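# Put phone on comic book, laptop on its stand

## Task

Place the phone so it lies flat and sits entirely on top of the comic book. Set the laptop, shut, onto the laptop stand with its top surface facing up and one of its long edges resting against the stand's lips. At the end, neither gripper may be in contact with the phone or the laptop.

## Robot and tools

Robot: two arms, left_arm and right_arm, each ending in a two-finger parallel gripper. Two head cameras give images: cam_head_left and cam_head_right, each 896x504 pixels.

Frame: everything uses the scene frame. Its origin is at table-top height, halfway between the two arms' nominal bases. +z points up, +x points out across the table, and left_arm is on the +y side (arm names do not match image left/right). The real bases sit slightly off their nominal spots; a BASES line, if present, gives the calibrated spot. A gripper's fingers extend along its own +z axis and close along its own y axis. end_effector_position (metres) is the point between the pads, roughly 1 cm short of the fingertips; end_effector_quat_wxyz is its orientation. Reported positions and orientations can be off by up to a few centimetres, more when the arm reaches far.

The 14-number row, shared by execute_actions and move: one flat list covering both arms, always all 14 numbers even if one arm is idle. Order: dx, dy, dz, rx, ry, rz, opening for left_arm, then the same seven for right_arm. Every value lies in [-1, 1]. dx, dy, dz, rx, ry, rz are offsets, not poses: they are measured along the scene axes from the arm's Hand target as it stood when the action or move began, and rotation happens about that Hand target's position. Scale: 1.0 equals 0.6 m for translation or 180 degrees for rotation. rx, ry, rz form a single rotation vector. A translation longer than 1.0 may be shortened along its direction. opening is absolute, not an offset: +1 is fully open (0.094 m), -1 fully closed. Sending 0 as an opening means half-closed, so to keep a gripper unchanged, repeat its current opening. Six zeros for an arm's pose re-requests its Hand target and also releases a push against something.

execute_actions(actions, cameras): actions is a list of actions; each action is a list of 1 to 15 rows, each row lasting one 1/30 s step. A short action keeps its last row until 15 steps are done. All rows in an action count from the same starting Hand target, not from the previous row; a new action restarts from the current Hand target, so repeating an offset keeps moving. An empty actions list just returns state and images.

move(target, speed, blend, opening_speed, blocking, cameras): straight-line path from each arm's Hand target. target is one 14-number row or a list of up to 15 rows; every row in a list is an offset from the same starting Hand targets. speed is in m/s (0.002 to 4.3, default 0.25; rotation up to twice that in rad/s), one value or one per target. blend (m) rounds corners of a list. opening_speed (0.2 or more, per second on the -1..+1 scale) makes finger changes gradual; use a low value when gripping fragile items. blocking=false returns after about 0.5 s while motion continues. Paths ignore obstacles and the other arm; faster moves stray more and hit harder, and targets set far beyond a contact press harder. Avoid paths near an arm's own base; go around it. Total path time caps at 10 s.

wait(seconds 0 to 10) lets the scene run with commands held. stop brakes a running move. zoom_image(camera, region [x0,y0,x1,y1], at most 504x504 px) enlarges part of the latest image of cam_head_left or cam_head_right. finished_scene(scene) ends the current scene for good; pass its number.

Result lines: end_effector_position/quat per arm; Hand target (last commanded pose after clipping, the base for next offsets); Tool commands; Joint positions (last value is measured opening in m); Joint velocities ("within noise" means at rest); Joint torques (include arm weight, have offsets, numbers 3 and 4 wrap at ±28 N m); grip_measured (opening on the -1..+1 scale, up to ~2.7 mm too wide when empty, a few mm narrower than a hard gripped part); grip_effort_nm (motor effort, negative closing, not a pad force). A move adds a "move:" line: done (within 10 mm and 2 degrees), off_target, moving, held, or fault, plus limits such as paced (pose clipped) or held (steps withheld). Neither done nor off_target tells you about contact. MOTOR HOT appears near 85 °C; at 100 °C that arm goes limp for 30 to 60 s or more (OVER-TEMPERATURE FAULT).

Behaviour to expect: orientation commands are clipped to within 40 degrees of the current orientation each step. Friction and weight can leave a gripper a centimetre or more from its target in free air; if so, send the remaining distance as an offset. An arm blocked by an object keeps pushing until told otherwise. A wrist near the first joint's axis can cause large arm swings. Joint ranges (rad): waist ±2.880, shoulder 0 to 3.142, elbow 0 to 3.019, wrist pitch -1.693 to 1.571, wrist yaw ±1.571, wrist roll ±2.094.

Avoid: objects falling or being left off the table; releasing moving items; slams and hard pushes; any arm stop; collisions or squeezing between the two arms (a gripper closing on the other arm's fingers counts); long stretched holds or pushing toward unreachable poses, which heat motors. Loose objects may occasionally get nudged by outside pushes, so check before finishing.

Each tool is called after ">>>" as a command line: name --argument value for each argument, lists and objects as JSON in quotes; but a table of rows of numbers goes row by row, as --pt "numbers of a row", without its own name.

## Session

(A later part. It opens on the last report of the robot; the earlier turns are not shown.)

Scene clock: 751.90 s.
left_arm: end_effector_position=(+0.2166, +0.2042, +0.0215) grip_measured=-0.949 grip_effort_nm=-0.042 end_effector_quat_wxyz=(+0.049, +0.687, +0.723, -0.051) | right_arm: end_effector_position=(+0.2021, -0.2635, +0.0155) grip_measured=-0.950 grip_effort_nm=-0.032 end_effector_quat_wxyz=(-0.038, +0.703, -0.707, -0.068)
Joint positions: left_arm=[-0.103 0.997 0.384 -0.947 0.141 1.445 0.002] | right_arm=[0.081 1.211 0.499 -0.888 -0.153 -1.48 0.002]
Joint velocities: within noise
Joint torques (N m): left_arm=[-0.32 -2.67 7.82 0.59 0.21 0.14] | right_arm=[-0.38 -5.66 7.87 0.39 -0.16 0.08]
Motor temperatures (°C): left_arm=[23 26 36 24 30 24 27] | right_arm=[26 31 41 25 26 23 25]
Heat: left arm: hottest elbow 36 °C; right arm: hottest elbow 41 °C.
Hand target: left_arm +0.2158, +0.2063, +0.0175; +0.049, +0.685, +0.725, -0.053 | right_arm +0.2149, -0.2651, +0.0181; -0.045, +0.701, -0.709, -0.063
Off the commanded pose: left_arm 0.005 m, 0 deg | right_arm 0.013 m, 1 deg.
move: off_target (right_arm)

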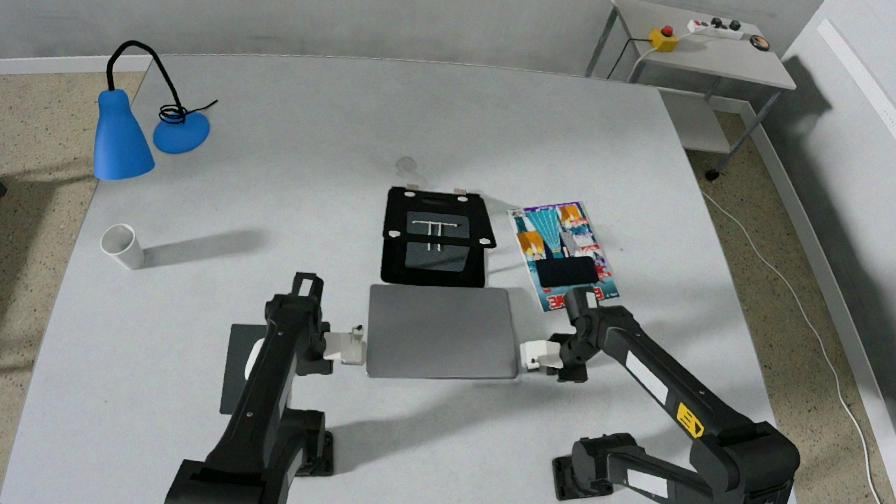

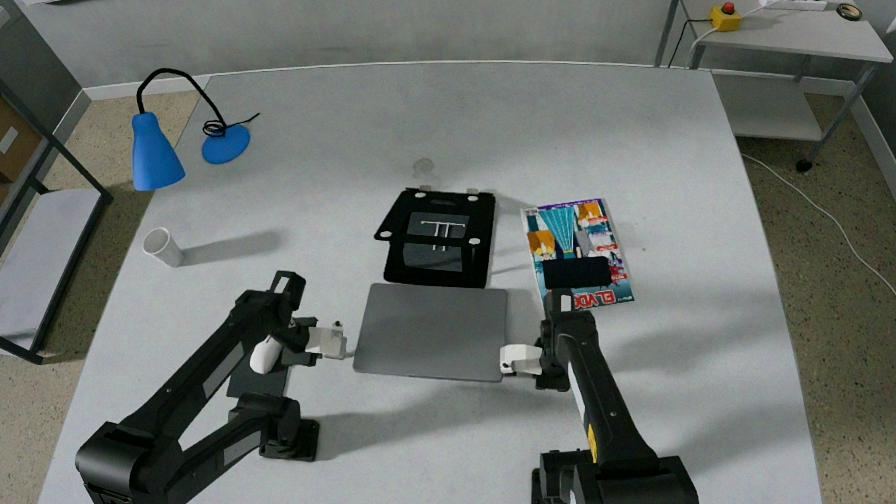

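>>> move --target '[0.0,-0.127,-0.01,0,0,0,-0.95,0.015,0.117,-0.005,0,0,0,-0.95]' --speed 0.08 --cameras '["cam_head_left","cam_head_right"]'

>>> zoom_image --camera "cam_head_left" --region '[310, 260, 570, 420]'

Scene clock: 757.67 s.
left_arm: end_effector_position=(+0.2076, +0.1376, +0.0095) grip_measured=-0.949 grip_effort_nm=-0.042 end_effector_quat_wxyz=(+0.040, +0.682, +0.728, -0.057) | right_arm: end_effector_position=(+0.2048, -0.2056, +0.0111) grip_measured=-0.950 grip_effort_nm=-0.032 end_effector_quat_wxyz=(-0.032, +0.698, -0.712, -0.069)
Joint positions: left_arm=[-0.451 1.068 0.384 -0.847 0.134 1.08 0.002] | right_arm=[0.312 1.266 0.527 -0.835 -0.153 -1.233 0.002]
Joint velocities: within noise
Joint torques (N m): left_arm=[-2.9 -4.01 9.83 1.14 0.07 -0.08] | right_arm=[1.61 -5.54 8.96 0.72 -0.12 0.22]
Motor temperatures (°C): left_arm=[23 26 36 24 30 24 27] | right_arm=[26 31 41 25 26 23 25]
Heat: left arm: hottest elbow 36 °C; right arm: hottest elbow 41 °C.
Hand target: left_arm +0.2157, +0.1300, +0.0115; +0.049, +0.685, +0.725, -0.053 | right_arm +0.2239, -0.1950, +0.0150; -0.045, +0.701, -0.709, -0.063
Off the commanded pose: left_arm 0.011 m, 1 deg | right_arm 0.022 m, 2 deg.
move: off_target (left_arm, right_arm)

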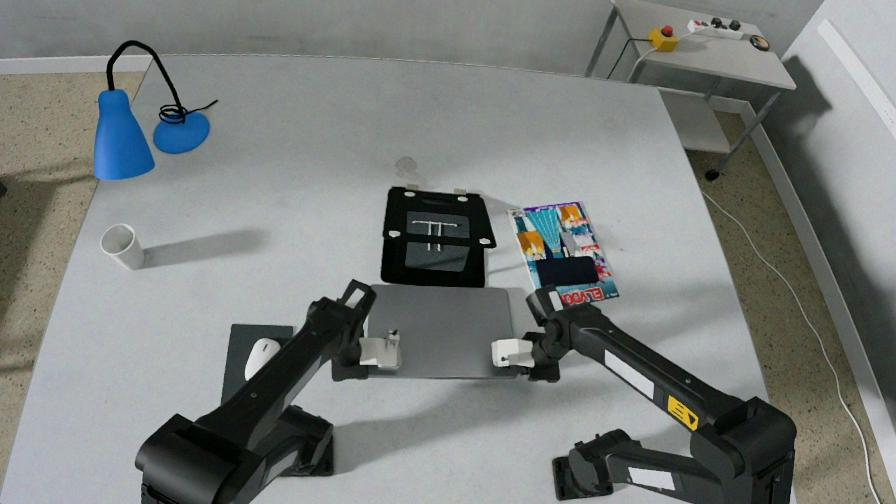

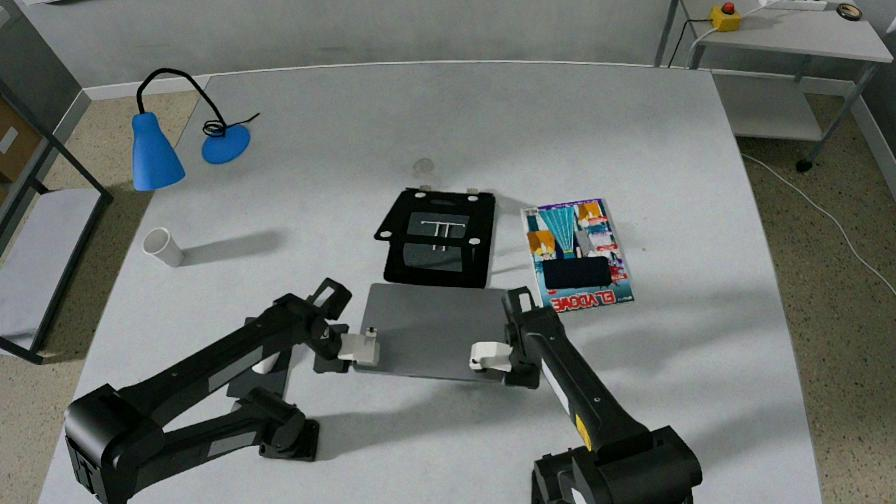

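Scaled by 1.938.

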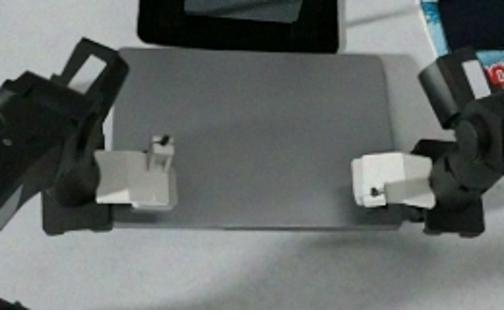

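>>> move --pt "0.0 -0.08 0.005 0 0 0 -0.95 -0.015 0.09 0.002 0 0 0 -0.95" --pt "0.005 -0.08 0.1 0 0 0 -0.95 -0.01 0.09 0.1 0 0 0 -0.95" --speed 0.05 --cameras '["cam_head_left","cam_head_right"]'

>>> zoom_image --camera "cam_head_left" --region '[310, 260, 570, 420]'

>>> zoom_image --camera "cam_head_right" --region '[300, 260, 560, 420]'

Scene clock: 765.53 s.
left_arm: end_effector_position=(+0.1810, +0.1283, +0.0346) grip_measured=-0.949 grip_effort_nm=-0.027 end_effector_quat_wxyz=(-0.026, +0.675, +0.736, -0.046) | right_arm: end_effector_position=(+0.1786, -0.1859, +0.0404) grip_measured=-0.950 grip_effort_nm=-0.027 end_effector_quat_wxyz=(+0.028, +0.687, -0.723, -0.062)
Joint positions: left_arm=[-0.602 1.034 0.447 -1.05 0.083 0.913 0.002] | right_arm=[0.461 1.216 0.586 -1.031 -0.102 -1.058 0.002]
Joint velocities: within noise
Joint torques (N m): left_arm=[-4.6 -6.53 18.24 0.99 1.59 -0.1] | right_arm=[3.66 -9.23 13.61 0.72 -1.7 0.24]
Motor temperatures (°C): left_arm=[23 26 36 24 31 24 27] | right_arm=[26 31 41 25 28 23 25]
Heat: left arm: hottest elbow 36 °C; right arm: hottest elbow 41 °C.
Hand target: left_arm +0.2187, +0.0821, +0.0715; +0.049, +0.685, +0.725, -0.053 | right_arm +0.2178, -0.1410, +0.0750; -0.045, +0.701, -0.709, -0.063
Off the commanded pose: left_arm 0.070 m, 9 deg | right_arm 0.069 m, 9 deg.
move: off_target (left_arm, right_arm)

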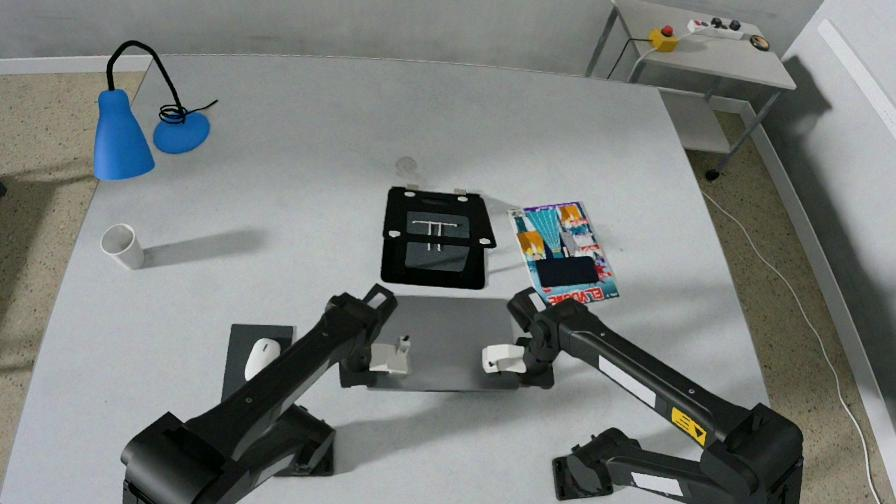

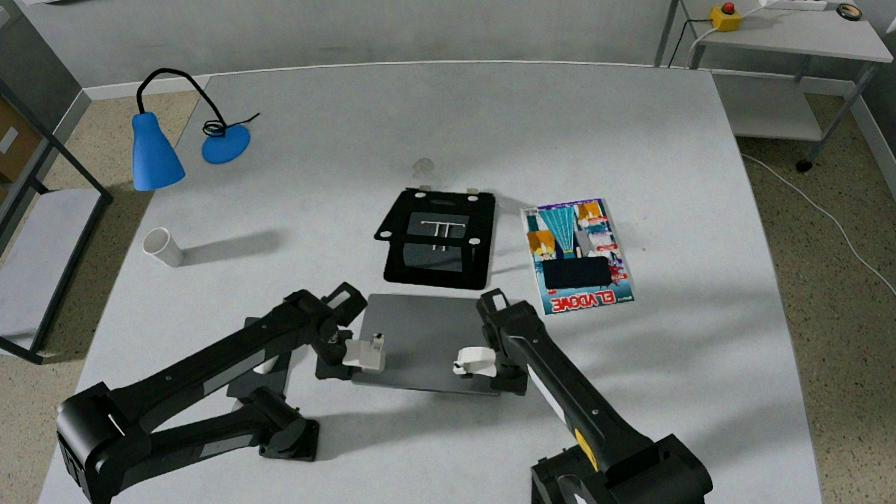

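Scaled by 1.938.

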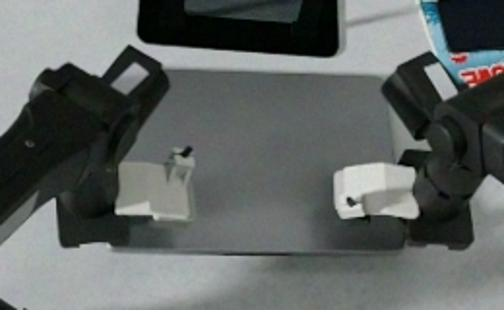

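Scaled by 1.938.

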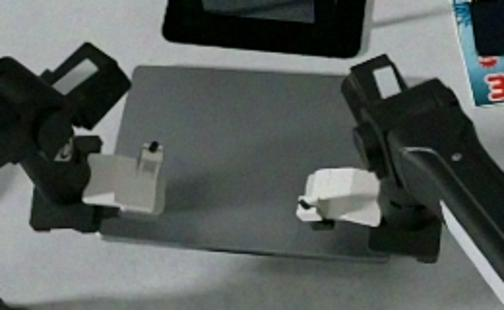

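>>> move --pt "0.03 -0.01 0.1 0 0 0 -0.95 0.03 0.01 0.1 0 0 0 -0.95" --speed 0.06 --cameras '["cam_head_left","cam_head_right"]'

>>> zoom_image --camera "cam_head_left" --region '[310, 260, 570, 420]'

>>> zoom_image --camera "cam_head_right" --region '[300, 260, 560, 420]'

Scene clock: 773.67 s.
left_arm: end_effector_position=(+0.2193, +0.0907, +0.1068) grip_measured=-0.949 grip_effort_nm=-0.022 end_effector_quat_wxyz=(+0.022, +0.682, +0.729, -0.058) | right_arm: end_effector_position=(+0.2192, -0.1465, +0.1132) grip_measured=-0.950 grip_effort_nm=-0.022 end_effector_quat_wxyz=(-0.021, +0.700, -0.711, -0.071)
Joint positions: left_arm=[-0.619 1.012 0.647 -1.181 0.121 0.912 0.002] | right_arm=[0.492 1.19 0.786 -1.165 -0.148 -1.058 0.002]
Joint velocities: within noise
Joint torques (N m): left_arm=[-2.32 -5.01 15.92 0.08 0.07 0] | right_arm=[1.08 -9.17 11.81 -0.21 -0.05 0.21]
Motor temperatures (°C): left_arm=[23 26 38 24 32 24 27] | right_arm=[26 31 43 25 29 23 25]
Heat: left arm: hottest elbow 38 °C; right arm: hottest elbow 43 °C.
Hand target: left_arm +0.2368, +0.0760, +0.1316; +0.049, +0.685, +0.725, -0.053 | right_arm +0.2359, -0.1350, +0.1350; -0.045, +0.701, -0.709, -0.063
Off the commanded pose: left_arm 0.034 m, 3 deg | right_arm 0.030 m, 3 deg.
move: off_target (left_arm, right_arm)

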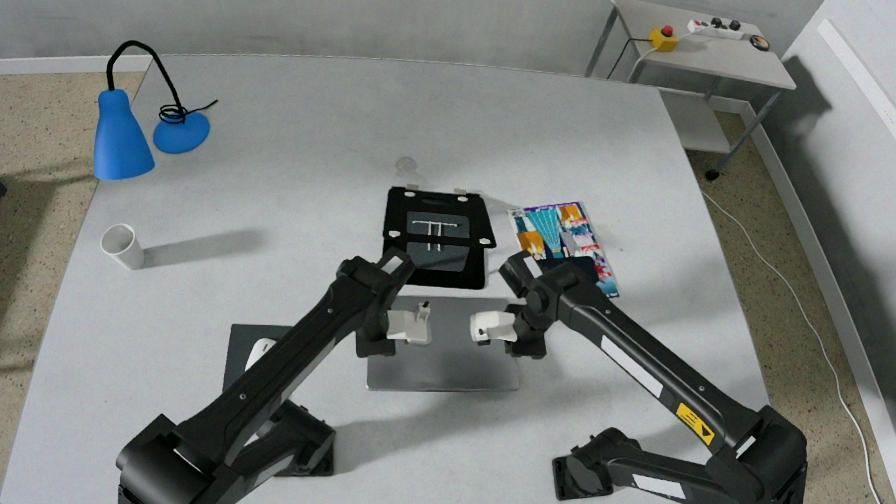

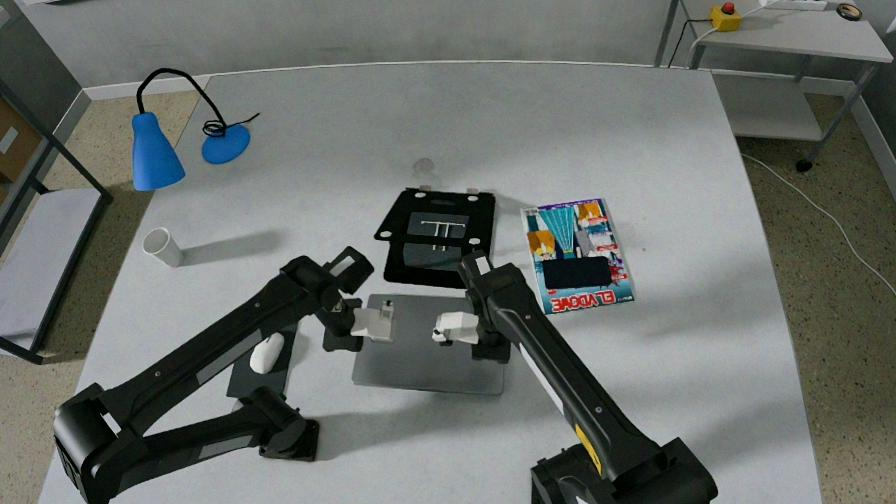

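Scaled by 1.938.

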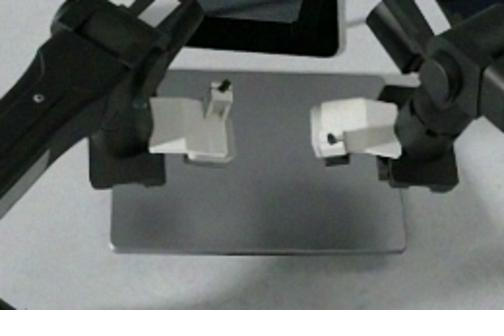

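Scaled by 1.938.

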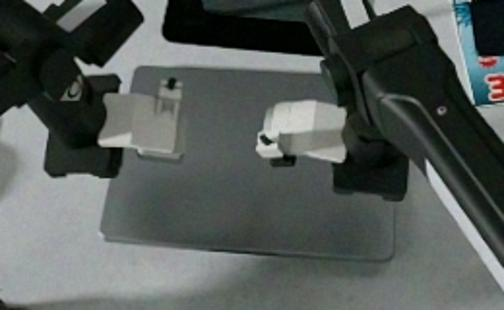

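>>> move --pt "-0.253 0.025 0.03 0.067 0 0 -0.95 -0.2515 -0.058 0.03 -0.067 0 0 -0.95" --pt "-0.253 0.025 -0.19 0.067 0 0 -0.95 -0.2515 -0.058 -0.198 -0.067 0 0 -0.95" --pt "-0.07 0.02 -0.19 0.067 0 0 -0.95 -0.065 -0.058 -0.198 -0.067 0 0 -0.95" --speed '[0.2,0.12,0.07]' --cameras '["cam_head_left","cam_head_right"]'

>>> zoom_image --camera "cam_head_left" --region '[310, 260, 570, 420]'

Scene clock: 829.27 s.
left_arm: end_effector_position=(+0.1650, +0.1092, +0.0092) grip_measured=-0.949 grip_effort_nm=-0.017 end_effector_quat_wxyz=(-0.060, +0.693, +0.718, +0.021) | right_arm: end_effector_position=(+0.1660, -0.1837, +0.0103) grip_measured=-0.950 grip_effort_nm=-0.017 end_effector_quat_wxyz=(+0.058, +0.706, -0.705, +0.004)
Joint positions: left_arm=[-0.842 1.157 0.439 -0.975 -0.036 0.72 0.002] | right_arm=[0.591 1.279 0.536 -0.941 0.03 -0.974 0.002]
Joint velocities: within noise
Joint torques (N m): left_arm=[0.73 -3.84 13.08 1.57 -0.36 0.05] | right_arm=[-0.85 -5.71 9.81 1.02 0.21 0.1]
Motor temperatures (°C): left_arm=[23 26 42 24 30 24 27] | right_arm=[26 31 43 25 26 23 25]
Heat: left arm: hottest elbow 42 °C; right arm: hottest elbow 43 °C.
Hand target: left_arm +0.1947, +0.0879, +0.0175; -0.024, +0.687, +0.726, +0.023 | right_arm +0.1968, -0.1698, +0.0162; +0.029, +0.702, -0.711, +0.012
Off the commanded pose: left_arm 0.037 m, 4 deg | right_arm 0.034 m, 4 deg.
move: off_target (left_arm, right_arm)

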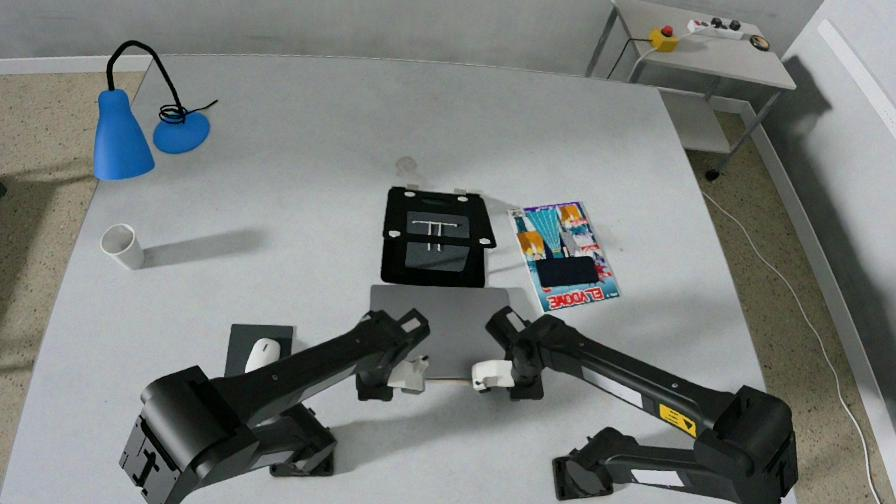

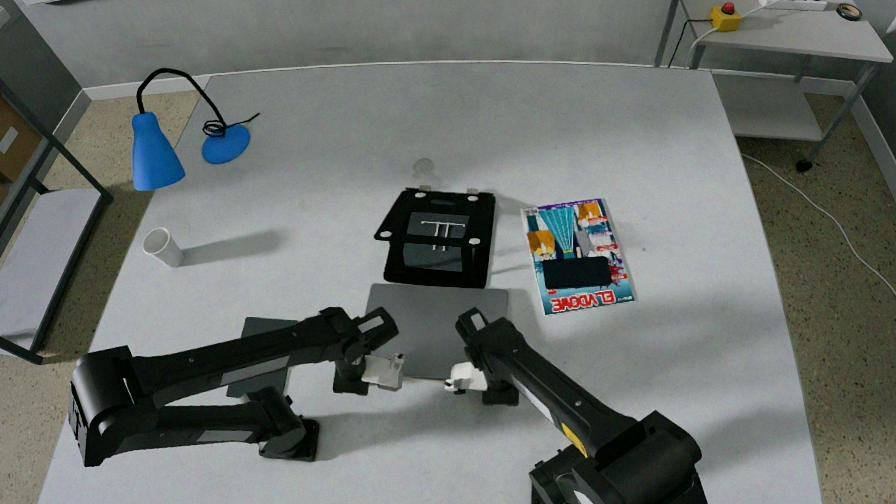

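Scaled by 1.938.

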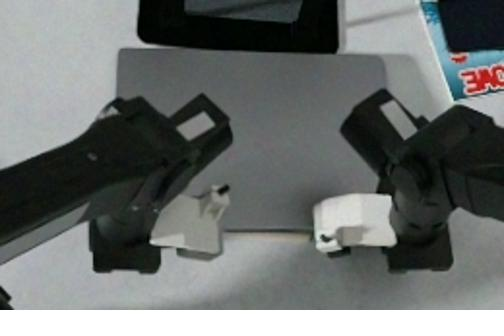

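>>> zoom_image --camera "cam_head_left" --region '[410, 360, 490, 400]'

>>> zoom_image --camera "cam_head_right" --region '[390, 360, 470, 400]'

Scaled by 6.300.

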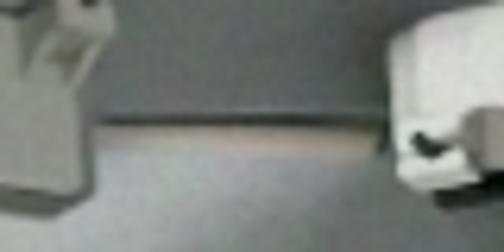

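Scaled by 6.300.

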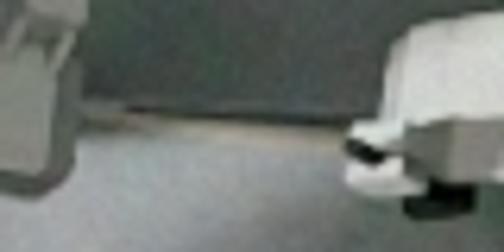

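>>> move --pt "-0.1 0 0.04 0 0 0 -0.95 -0.1 0 0.04 0 0 0 -0.95" --pt "0.042 0.137 0.3 0 0 0.46 -0.95 0.039 -0.117 0.3 0 0 -0.46 -0.95" --pt "0.034 0.212 0.17 -0.0205 0.131 0.919 -0.95 0.03 -0.184 0.17 0.0065 0.1357 -0.9303 -0.95" --speed '[0.15,0.3,0.4]' --cameras '["cam_head_left","cam_head_right"]'

>>> zoom_image --camera "cam_head_left" --region '[310, 260, 570, 420]'

Scene clock: 848.37 s.
left_arm: end_effector_position=(+0.2154, +0.2133, +0.1215) grip_measured=-0.949 grip_effort_nm=-0.022 end_effector_quat_wxyz=(-0.117, -0.626, +0.760, -0.129) | right_arm: end_effector_position=(+0.2173, -0.2778, +0.1224) grip_measured=-0.950 grip_effort_nm=-0.022 end_effector_quat_wxyz=(-0.112, +0.626, +0.761, +0.133)
Joint positions: left_arm=[0.129 0.868 0.585 -1.363 0.342 -1.208 0.002] | right_arm=[-0.113 1.056 0.693 -1.251 -0.346 1.261 0.002]
Joint velocities: within noise
Joint torques (N m): left_arm=[-0.09 -4.72 8.92 0.5 0.2 -0.04] | right_arm=[-0.32 -6.65 6.64 0.36 -0.14 0.2]
Motor temperatures (°C): left_arm=[23 26 41 24 29 24 27] | right_arm=[26 31 44 25 26 23 25]
Heat: left arm: hottest elbow 41 °C; right arm: hottest elbow 44 °C.
Hand target: left_arm +0.2150, +0.2152, +0.1195; -0.112, -0.634, +0.754, -0.133 | right_arm +0.2149, -0.2802, +0.1183; -0.112, +0.633, +0.755, +0.133
Off the commanded pose: left_arm 0.003 m, 1 deg | right_arm 0.005 m, 1 deg.
move: done

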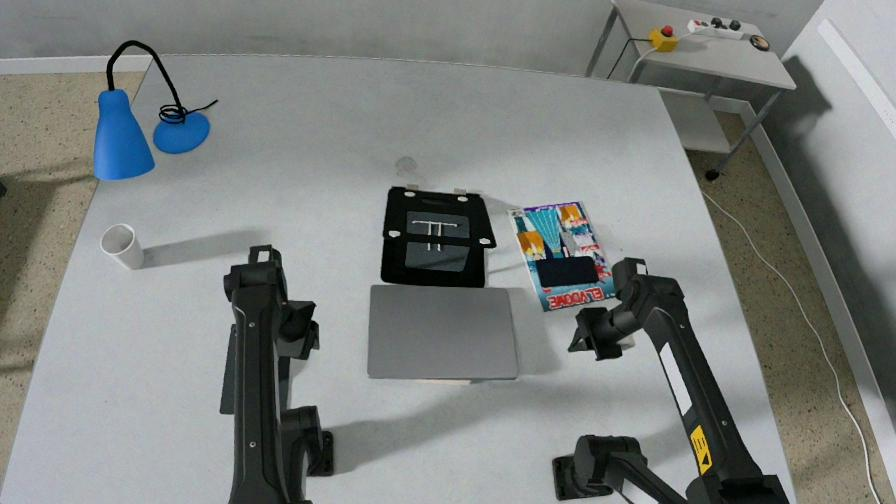

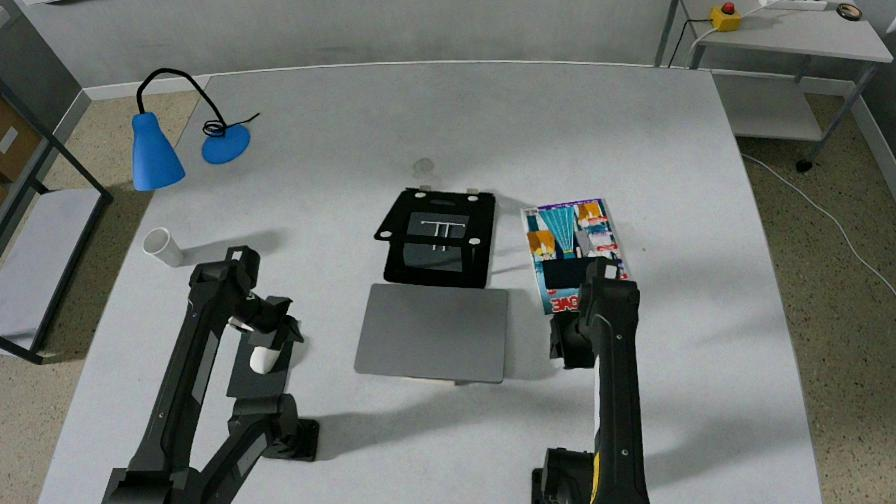

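Scaled by 1.938.

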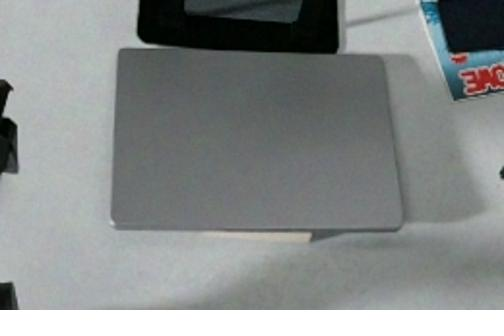

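>>> zoom_image --camera "cam_head_left" --region '[360, 350, 530, 400]'

>>> zoom_image --camera "cam_head_right" --region '[345, 350, 515, 400]'

Scaled by 2.965.

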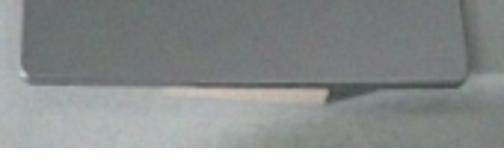

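Scaled by 2.965.

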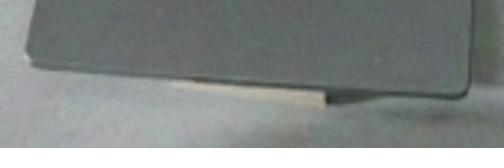

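>>> move --target '[0.078,-0.042,-0.01,-0.1615,-0.325,-0.2617,-0.15,0.067,0.025,-0.01,0.1405,-0.3306,0.2262,-0.15]' --speed 0.4 --cameras '["cam_head_left","cam_head_right"]'

>>> zoom_image --camera "cam_head_left" --region '[290, 250, 610, 420]'

>>> zoom_image --camera "cam_head_right" --region '[280, 250, 600, 420]'

Scene clock: 885.83 s.
left_arm: end_effector_position=(+0.2468, +0.1797, +0.1046) grip_measured=-0.152 grip_effort_nm=0.129 end_effector_quat_wxyz=(+0.056, -0.112, +0.836, -0.534) | right_arm: end_effector_position=(+0.2466, -0.2584, +0.1086) grip_measured=-0.151 grip_effort_nm=0.066 end_effector_quat_wxyz=(+0.097, +0.160, +0.829, +0.527)
Joint positions: left_arm=[0.431 1.225 0.455 -1.243 1.084 0.462 0.04] | right_arm=[-0.409 1.226 0.497 -0.907 -1.131 -0.064 0.04]
Joint velocities: within noise
Joint torques (N m): left_arm=[0.32 -5.54 10.99 -0.75 0.64 0.14] | right_arm=[-0.44 -5.66 7.97 -0.24 -0.6 0.01]
Motor temperatures (°C): left_arm=[23 26 38 24 29 24 26] | right_arm=[26 31 41 25 25 23 25]
Heat: left arm: hottest elbow 38 °C; right arm: hottest elbow 41 °C.
Hand target: left_arm +0.2618, +0.1899, +0.1136; +0.070, -0.110, +0.836, -0.532 | right_arm +0.2551, -0.2652, +0.1122; +0.102, +0.162, +0.828, +0.527
Off the commanded pose: left_arm 0.020 m, 2 deg | right_arm 0.012 m, 1 deg.
move: off_target (left_arm, right_arm)

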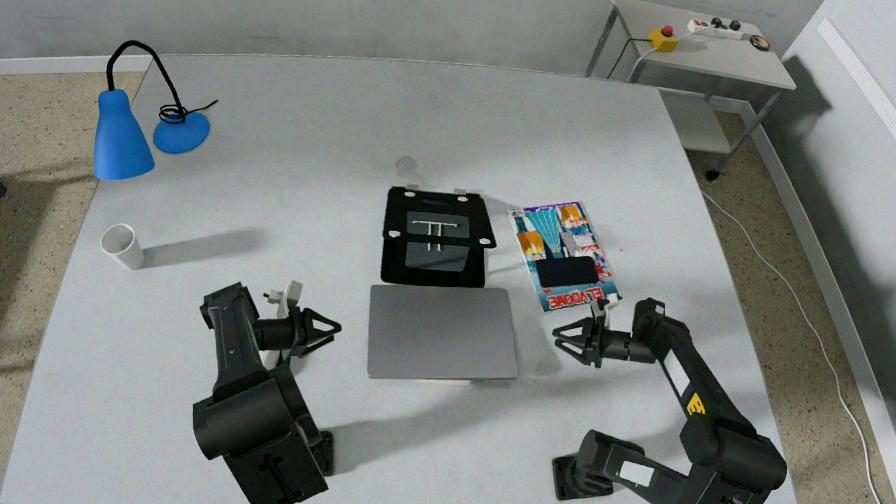

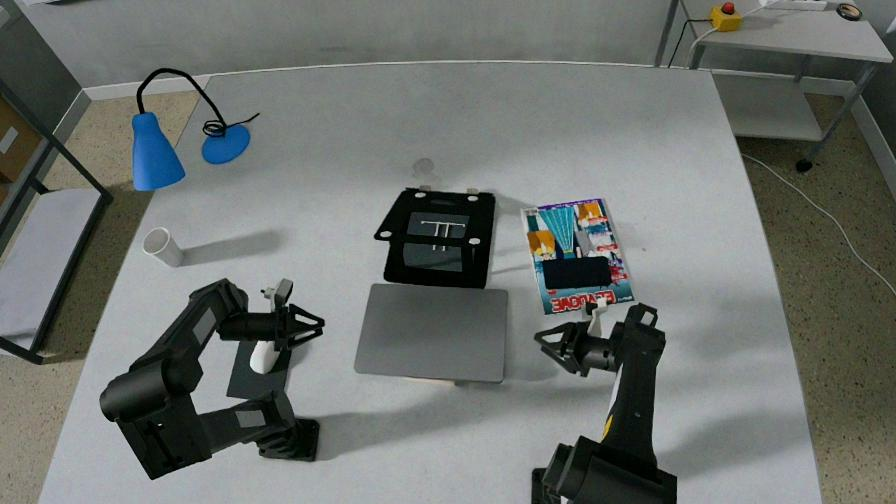

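Scaled by 1.575.

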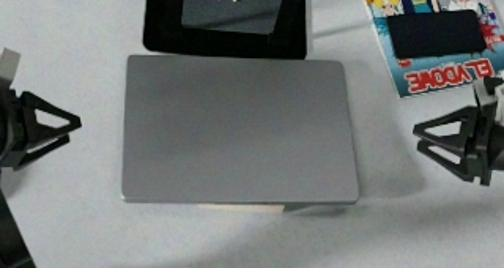

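Scaled by 1.575.

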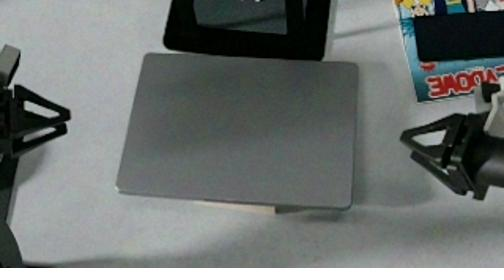

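>>> move --target '[0.02,0,-0.138,0,0,0,-0.15,0.02,0,-0.135,0,0,0,-0.15]' --speed 0.12 --cameras '["cam_head_left","cam_head_right"]'

>>> zoom_image --camera "cam_head_left" --region '[290, 250, 610, 420]'

>>> zoom_image --camera "cam_head_right" --region '[280, 250, 600, 420]'

Scene clock: 891.23 s.
left_arm: end_effector_position=(+0.2780, +0.1944, +0.0338) grip_measured=-0.152 grip_effort_nm=0.125 end_effector_quat_wxyz=(+0.078, -0.107, +0.838, -0.529) | right_arm: end_effector_position=(+0.2719, -0.2691, +0.0373) grip_measured=-0.151 grip_effort_nm=0.066 end_effector_quat_wxyz=(+0.112, +0.156, +0.830, +0.524)
Joint positions: left_arm=[0.431 1.528 0.455 -0.872 1.093 0.435 0.04] | right_arm=[-0.409 1.512 0.478 -0.55 -1.132 -0.039 0.04]
Joint velocities: within noise
Joint torques (N m): left_arm=[-2.61 -7.3 3.25 0.1 0.64 0.01] | right_arm=[0.91 -8.23 3.44 0.64 -0.6 0.18]
Motor temperatures (°C): left_arm=[23 26 38 24 29 24 26] | right_arm=[26 31 41 25 26 23 25]
Heat: left arm: hottest elbow 38 °C; right arm: hottest elbow 41 °C.
Hand target: left_arm +0.2739, +0.1900, +0.0307; +0.070, -0.110, +0.836, -0.532 | right_arm +0.2671, -0.2652, +0.0312; +0.102, +0.162, +0.828, +0.527
Off the commanded pose: left_arm 0.007 m, 1 deg | right_arm 0.009 m, 1 deg.
move: done

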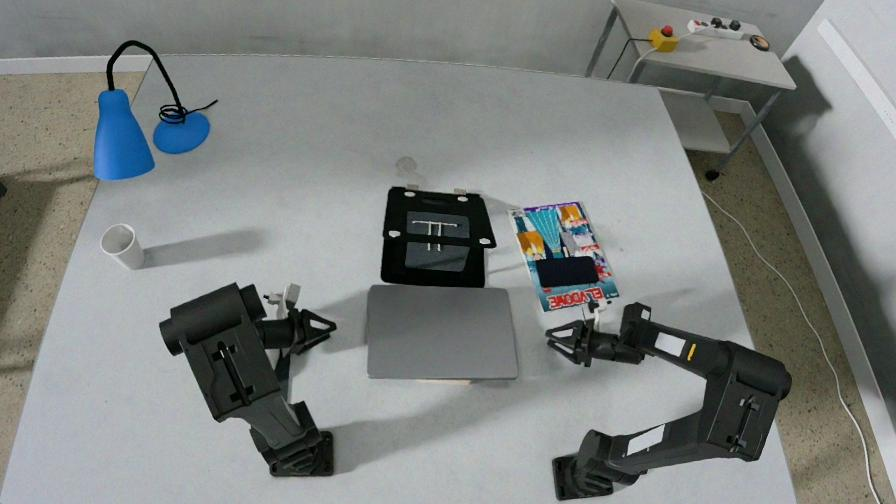

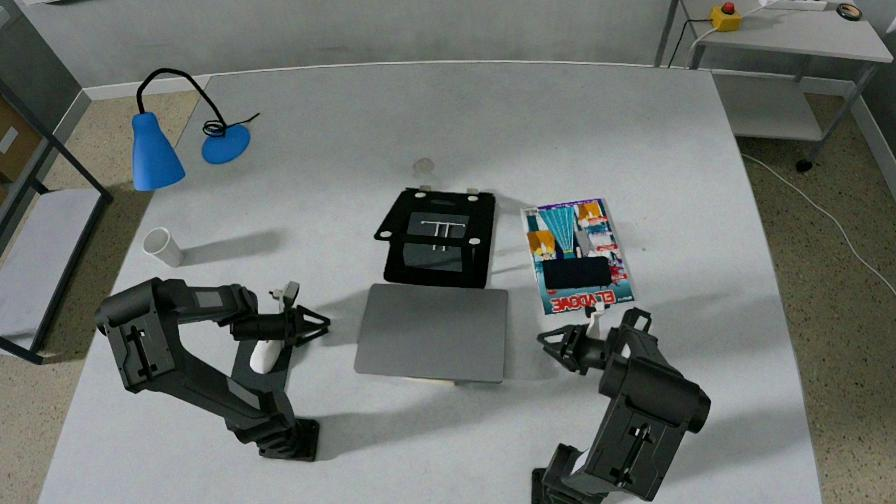

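Scaled by 1.575.

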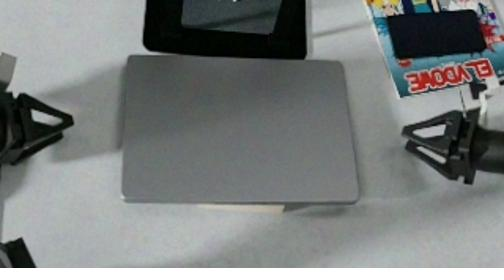

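Scaled by 1.575.

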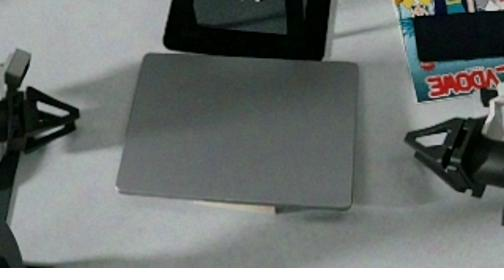

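>>> move --pt "0.017 -0.05 -0.005 0 0 0 -0.15 0.0 0.05 -0.01 0 0 0 -0.15" --pt "0.017 -0.12 -0.005 0 0 0 -0.15 0.0 0.12 -0.01 0 0 0 -0.15" --speed 0.06 --cameras '["cam_head_left","cam_head_right"]'

>>> zoom_image --camera "cam_head_left" --region '[290, 250, 610, 420]'

>>> zoom_image --camera "cam_head_right" --region '[280, 250, 600, 420]'

Scene clock: 900.27 s.
left_arm: end_effector_position=(+0.2865, +0.1218, +0.0259) grip_measured=-0.152 grip_effort_nm=0.129 end_effector_quat_wxyz=(+0.067, -0.118, +0.835, -0.533) | right_arm: end_effector_position=(+0.2738, -0.1978, +0.0277) grip_measured=-0.151 grip_effort_nm=0.066 end_effector_quat_wxyz=(+0.107, +0.163, +0.826, +0.529)
Joint positions: left_arm=[0.109 1.424 0.297 -0.178 1.116 -0.309 0.04] | right_arm=[-0.137 1.48 0.322 0.101 -1.071 0.566 0.04]
Joint velocities: within noise
Joint torques (N m): left_arm=[-3.08 -8.59 4.31 1.17 0.42 0.04] | right_arm=[1.55 -9.23 2.89 1.16 -0.14 0.16]
Motor temperatures (°C): left_arm=[23 26 37 24 29 23 26] | right_arm=[26 31 39 25 26 23 25]
Heat: left arm: hottest elbow 37 °C; right arm: hottest elbow 39 °C.
Hand target: left_arm +0.2841, +0.1179, +0.0278; +0.071, -0.110, +0.836, -0.532 | right_arm +0.2671, -0.1931, +0.0253; +0.102, +0.161, +0.828, +0.527
Off the commanded pose: left_arm 0.005 m, 1 deg | right_arm 0.009 m, 1 deg.
move: done

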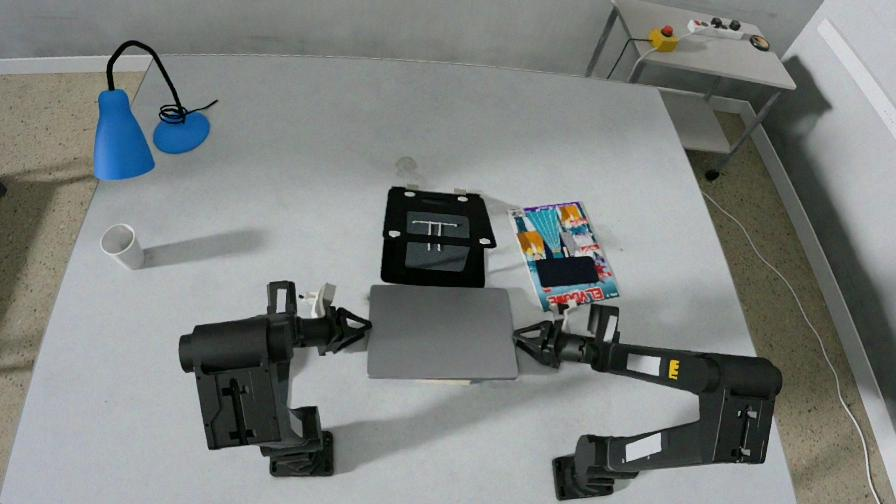

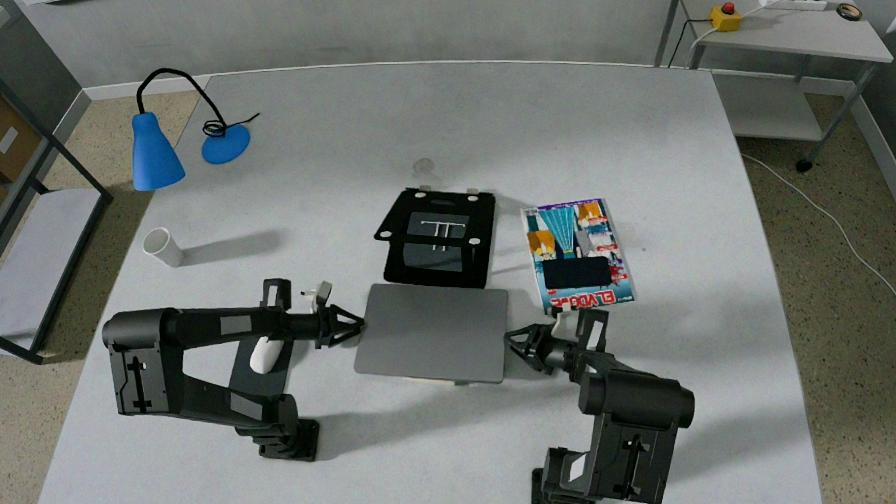

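Scaled by 1.575.

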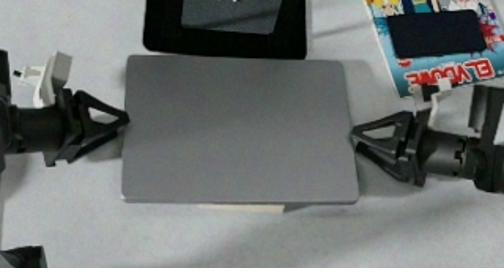

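Scaled by 1.575.

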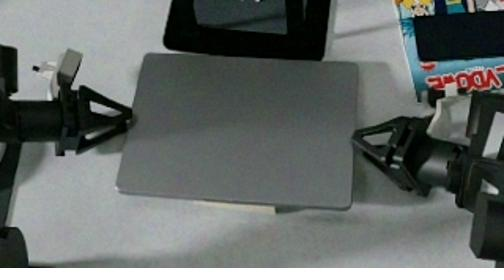

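>>> zoom_image --camera "cam_head_left" --region '[330, 290, 410, 360]'

>>> zoom_image --camera "cam_head_right" --region '[320, 290, 400, 360]'

>>> zoom_image --camera "cam_head_left" --region '[490, 300, 570, 370]'

>>> zoom_image --camera "cam_head_right" --region '[480, 300, 560, 370]'

Scaled by 6.300.

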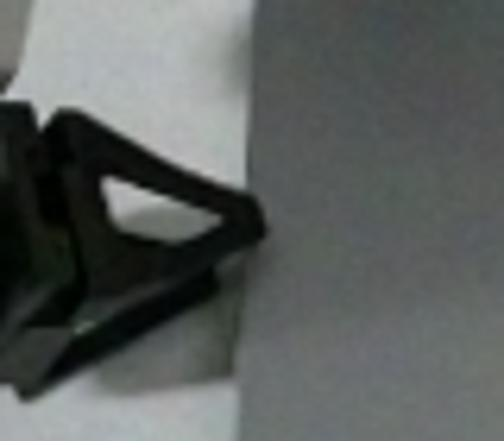

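Scaled by 6.300.

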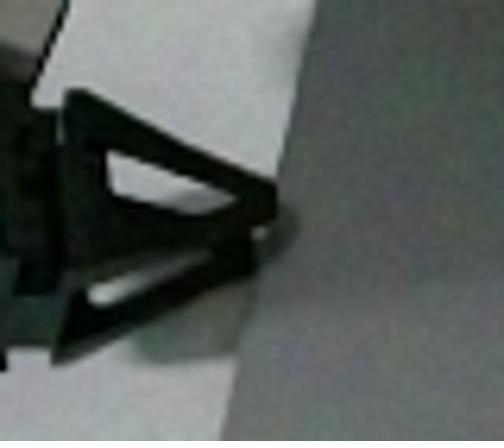

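Scaled by 6.300.

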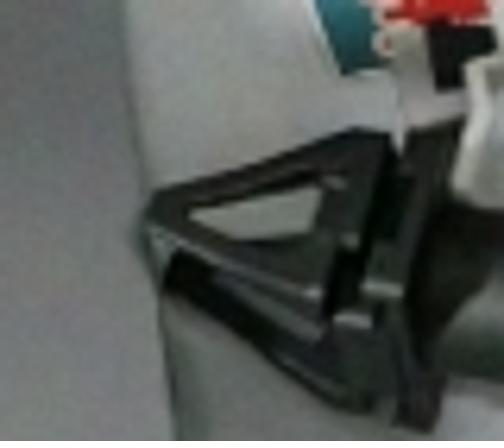

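Scaled by 6.300.

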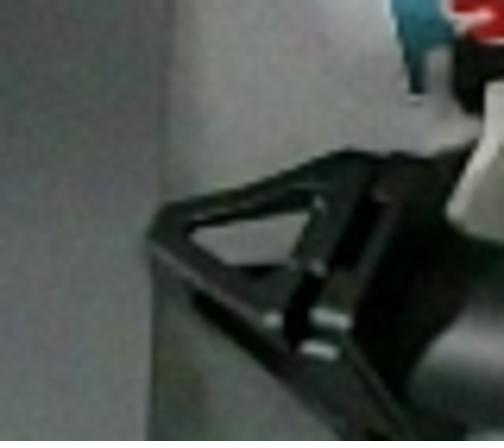

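>>> move --pt "0.0 0 0.014 0 0 0 -0.15 0.0 0 0.014 0 0 0 -0.15" --pt "0.0 -0.036 0.014 0 0 0 -0.15 0.005 0.038 0.014 0 0 0 -0.15" --speed 0.04 --cameras '["cam_head_left","cam_head_right"]'

>>> zoom_image --camera "cam_head_left" --region '[330, 290, 410, 360]'

>>> zoom_image --camera "cam_head_left" --region '[490, 300, 570, 370]'

>>> zoom_image --camera "cam_head_right" --region '[340, 260, 540, 410]'

Scene clock: 908.93 s.
left_arm: end_effector_position=(+0.2860, +0.1026, +0.0313) grip_measured=-0.152 grip_effort_nm=0.115 end_effector_quat_wxyz=(+0.067, -0.123, +0.838, -0.528) | right_arm: end_effector_position=(+0.2746, -0.1743, +0.0340) grip_measured=-0.151 grip_effort_nm=0.066 end_effector_quat_wxyz=(+0.103, +0.166, +0.828, +0.526)
Joint positions: left_arm=[0.016 1.37 0.26 -0.023 1.071 -0.51 0.04] | right_arm=[-0.039 1.448 0.301 0.217 -1.012 0.725 0.04]
Joint velocities: within noise
Joint torques (N m): left_arm=[-3.14 -8.7 4.96 1.66 0.71 -0.07] | right_arm=[1.44 -8.82 3.4 1.48 -0.32 0.13]
Motor temperatures (°C): left_arm=[23 26 36 24 29 23 26] | right_arm=[26 31 38 25 25 23 25]
Heat: left arm: hottest elbow 36 °C; right arm: hottest elbow 38 °C.
Hand target: left_arm +0.2840, +0.0963, +0.0361; +0.070, -0.110, +0.836, -0.532 | right_arm +0.2701, -0.1704, +0.0336; +0.102, +0.162, +0.828, +0.527
Off the commanded pose: left_arm 0.008 m, 2 deg | right_arm 0.006 m, 0 deg.
move: done

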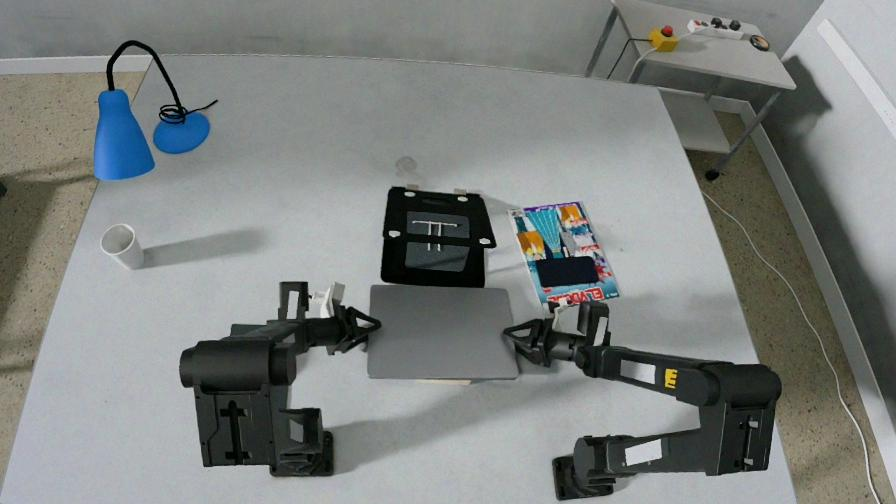

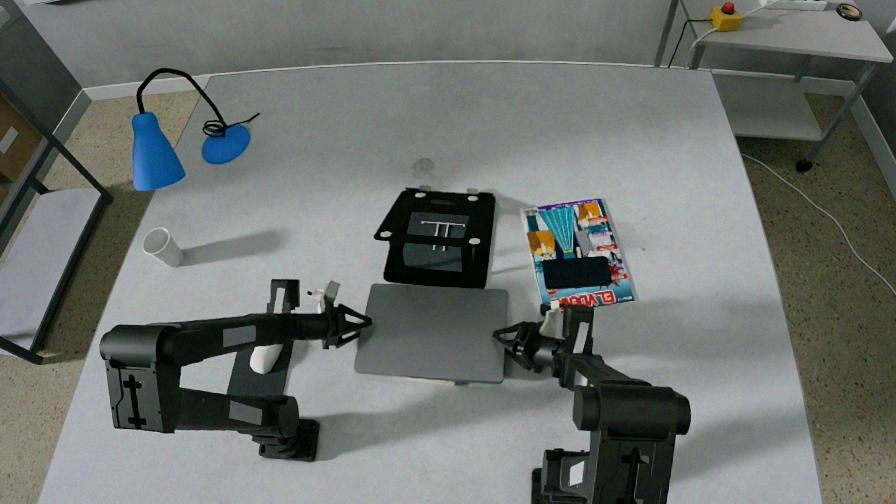

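Scaled by 6.300.

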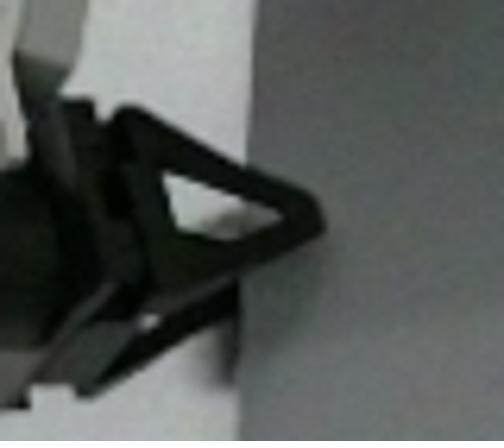

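Scaled by 6.300.

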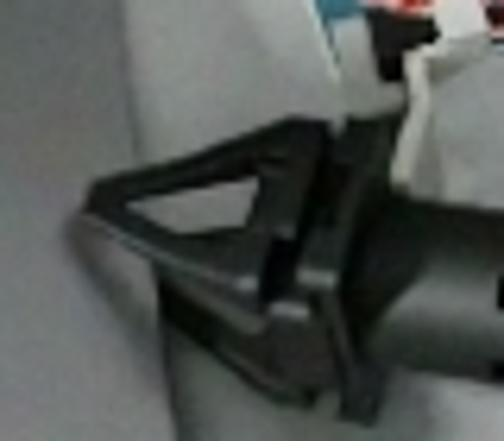

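Scaled by 2.520.

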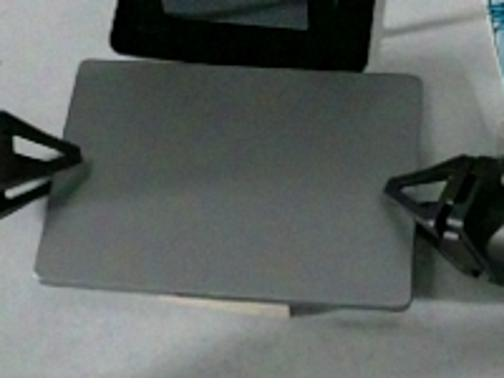

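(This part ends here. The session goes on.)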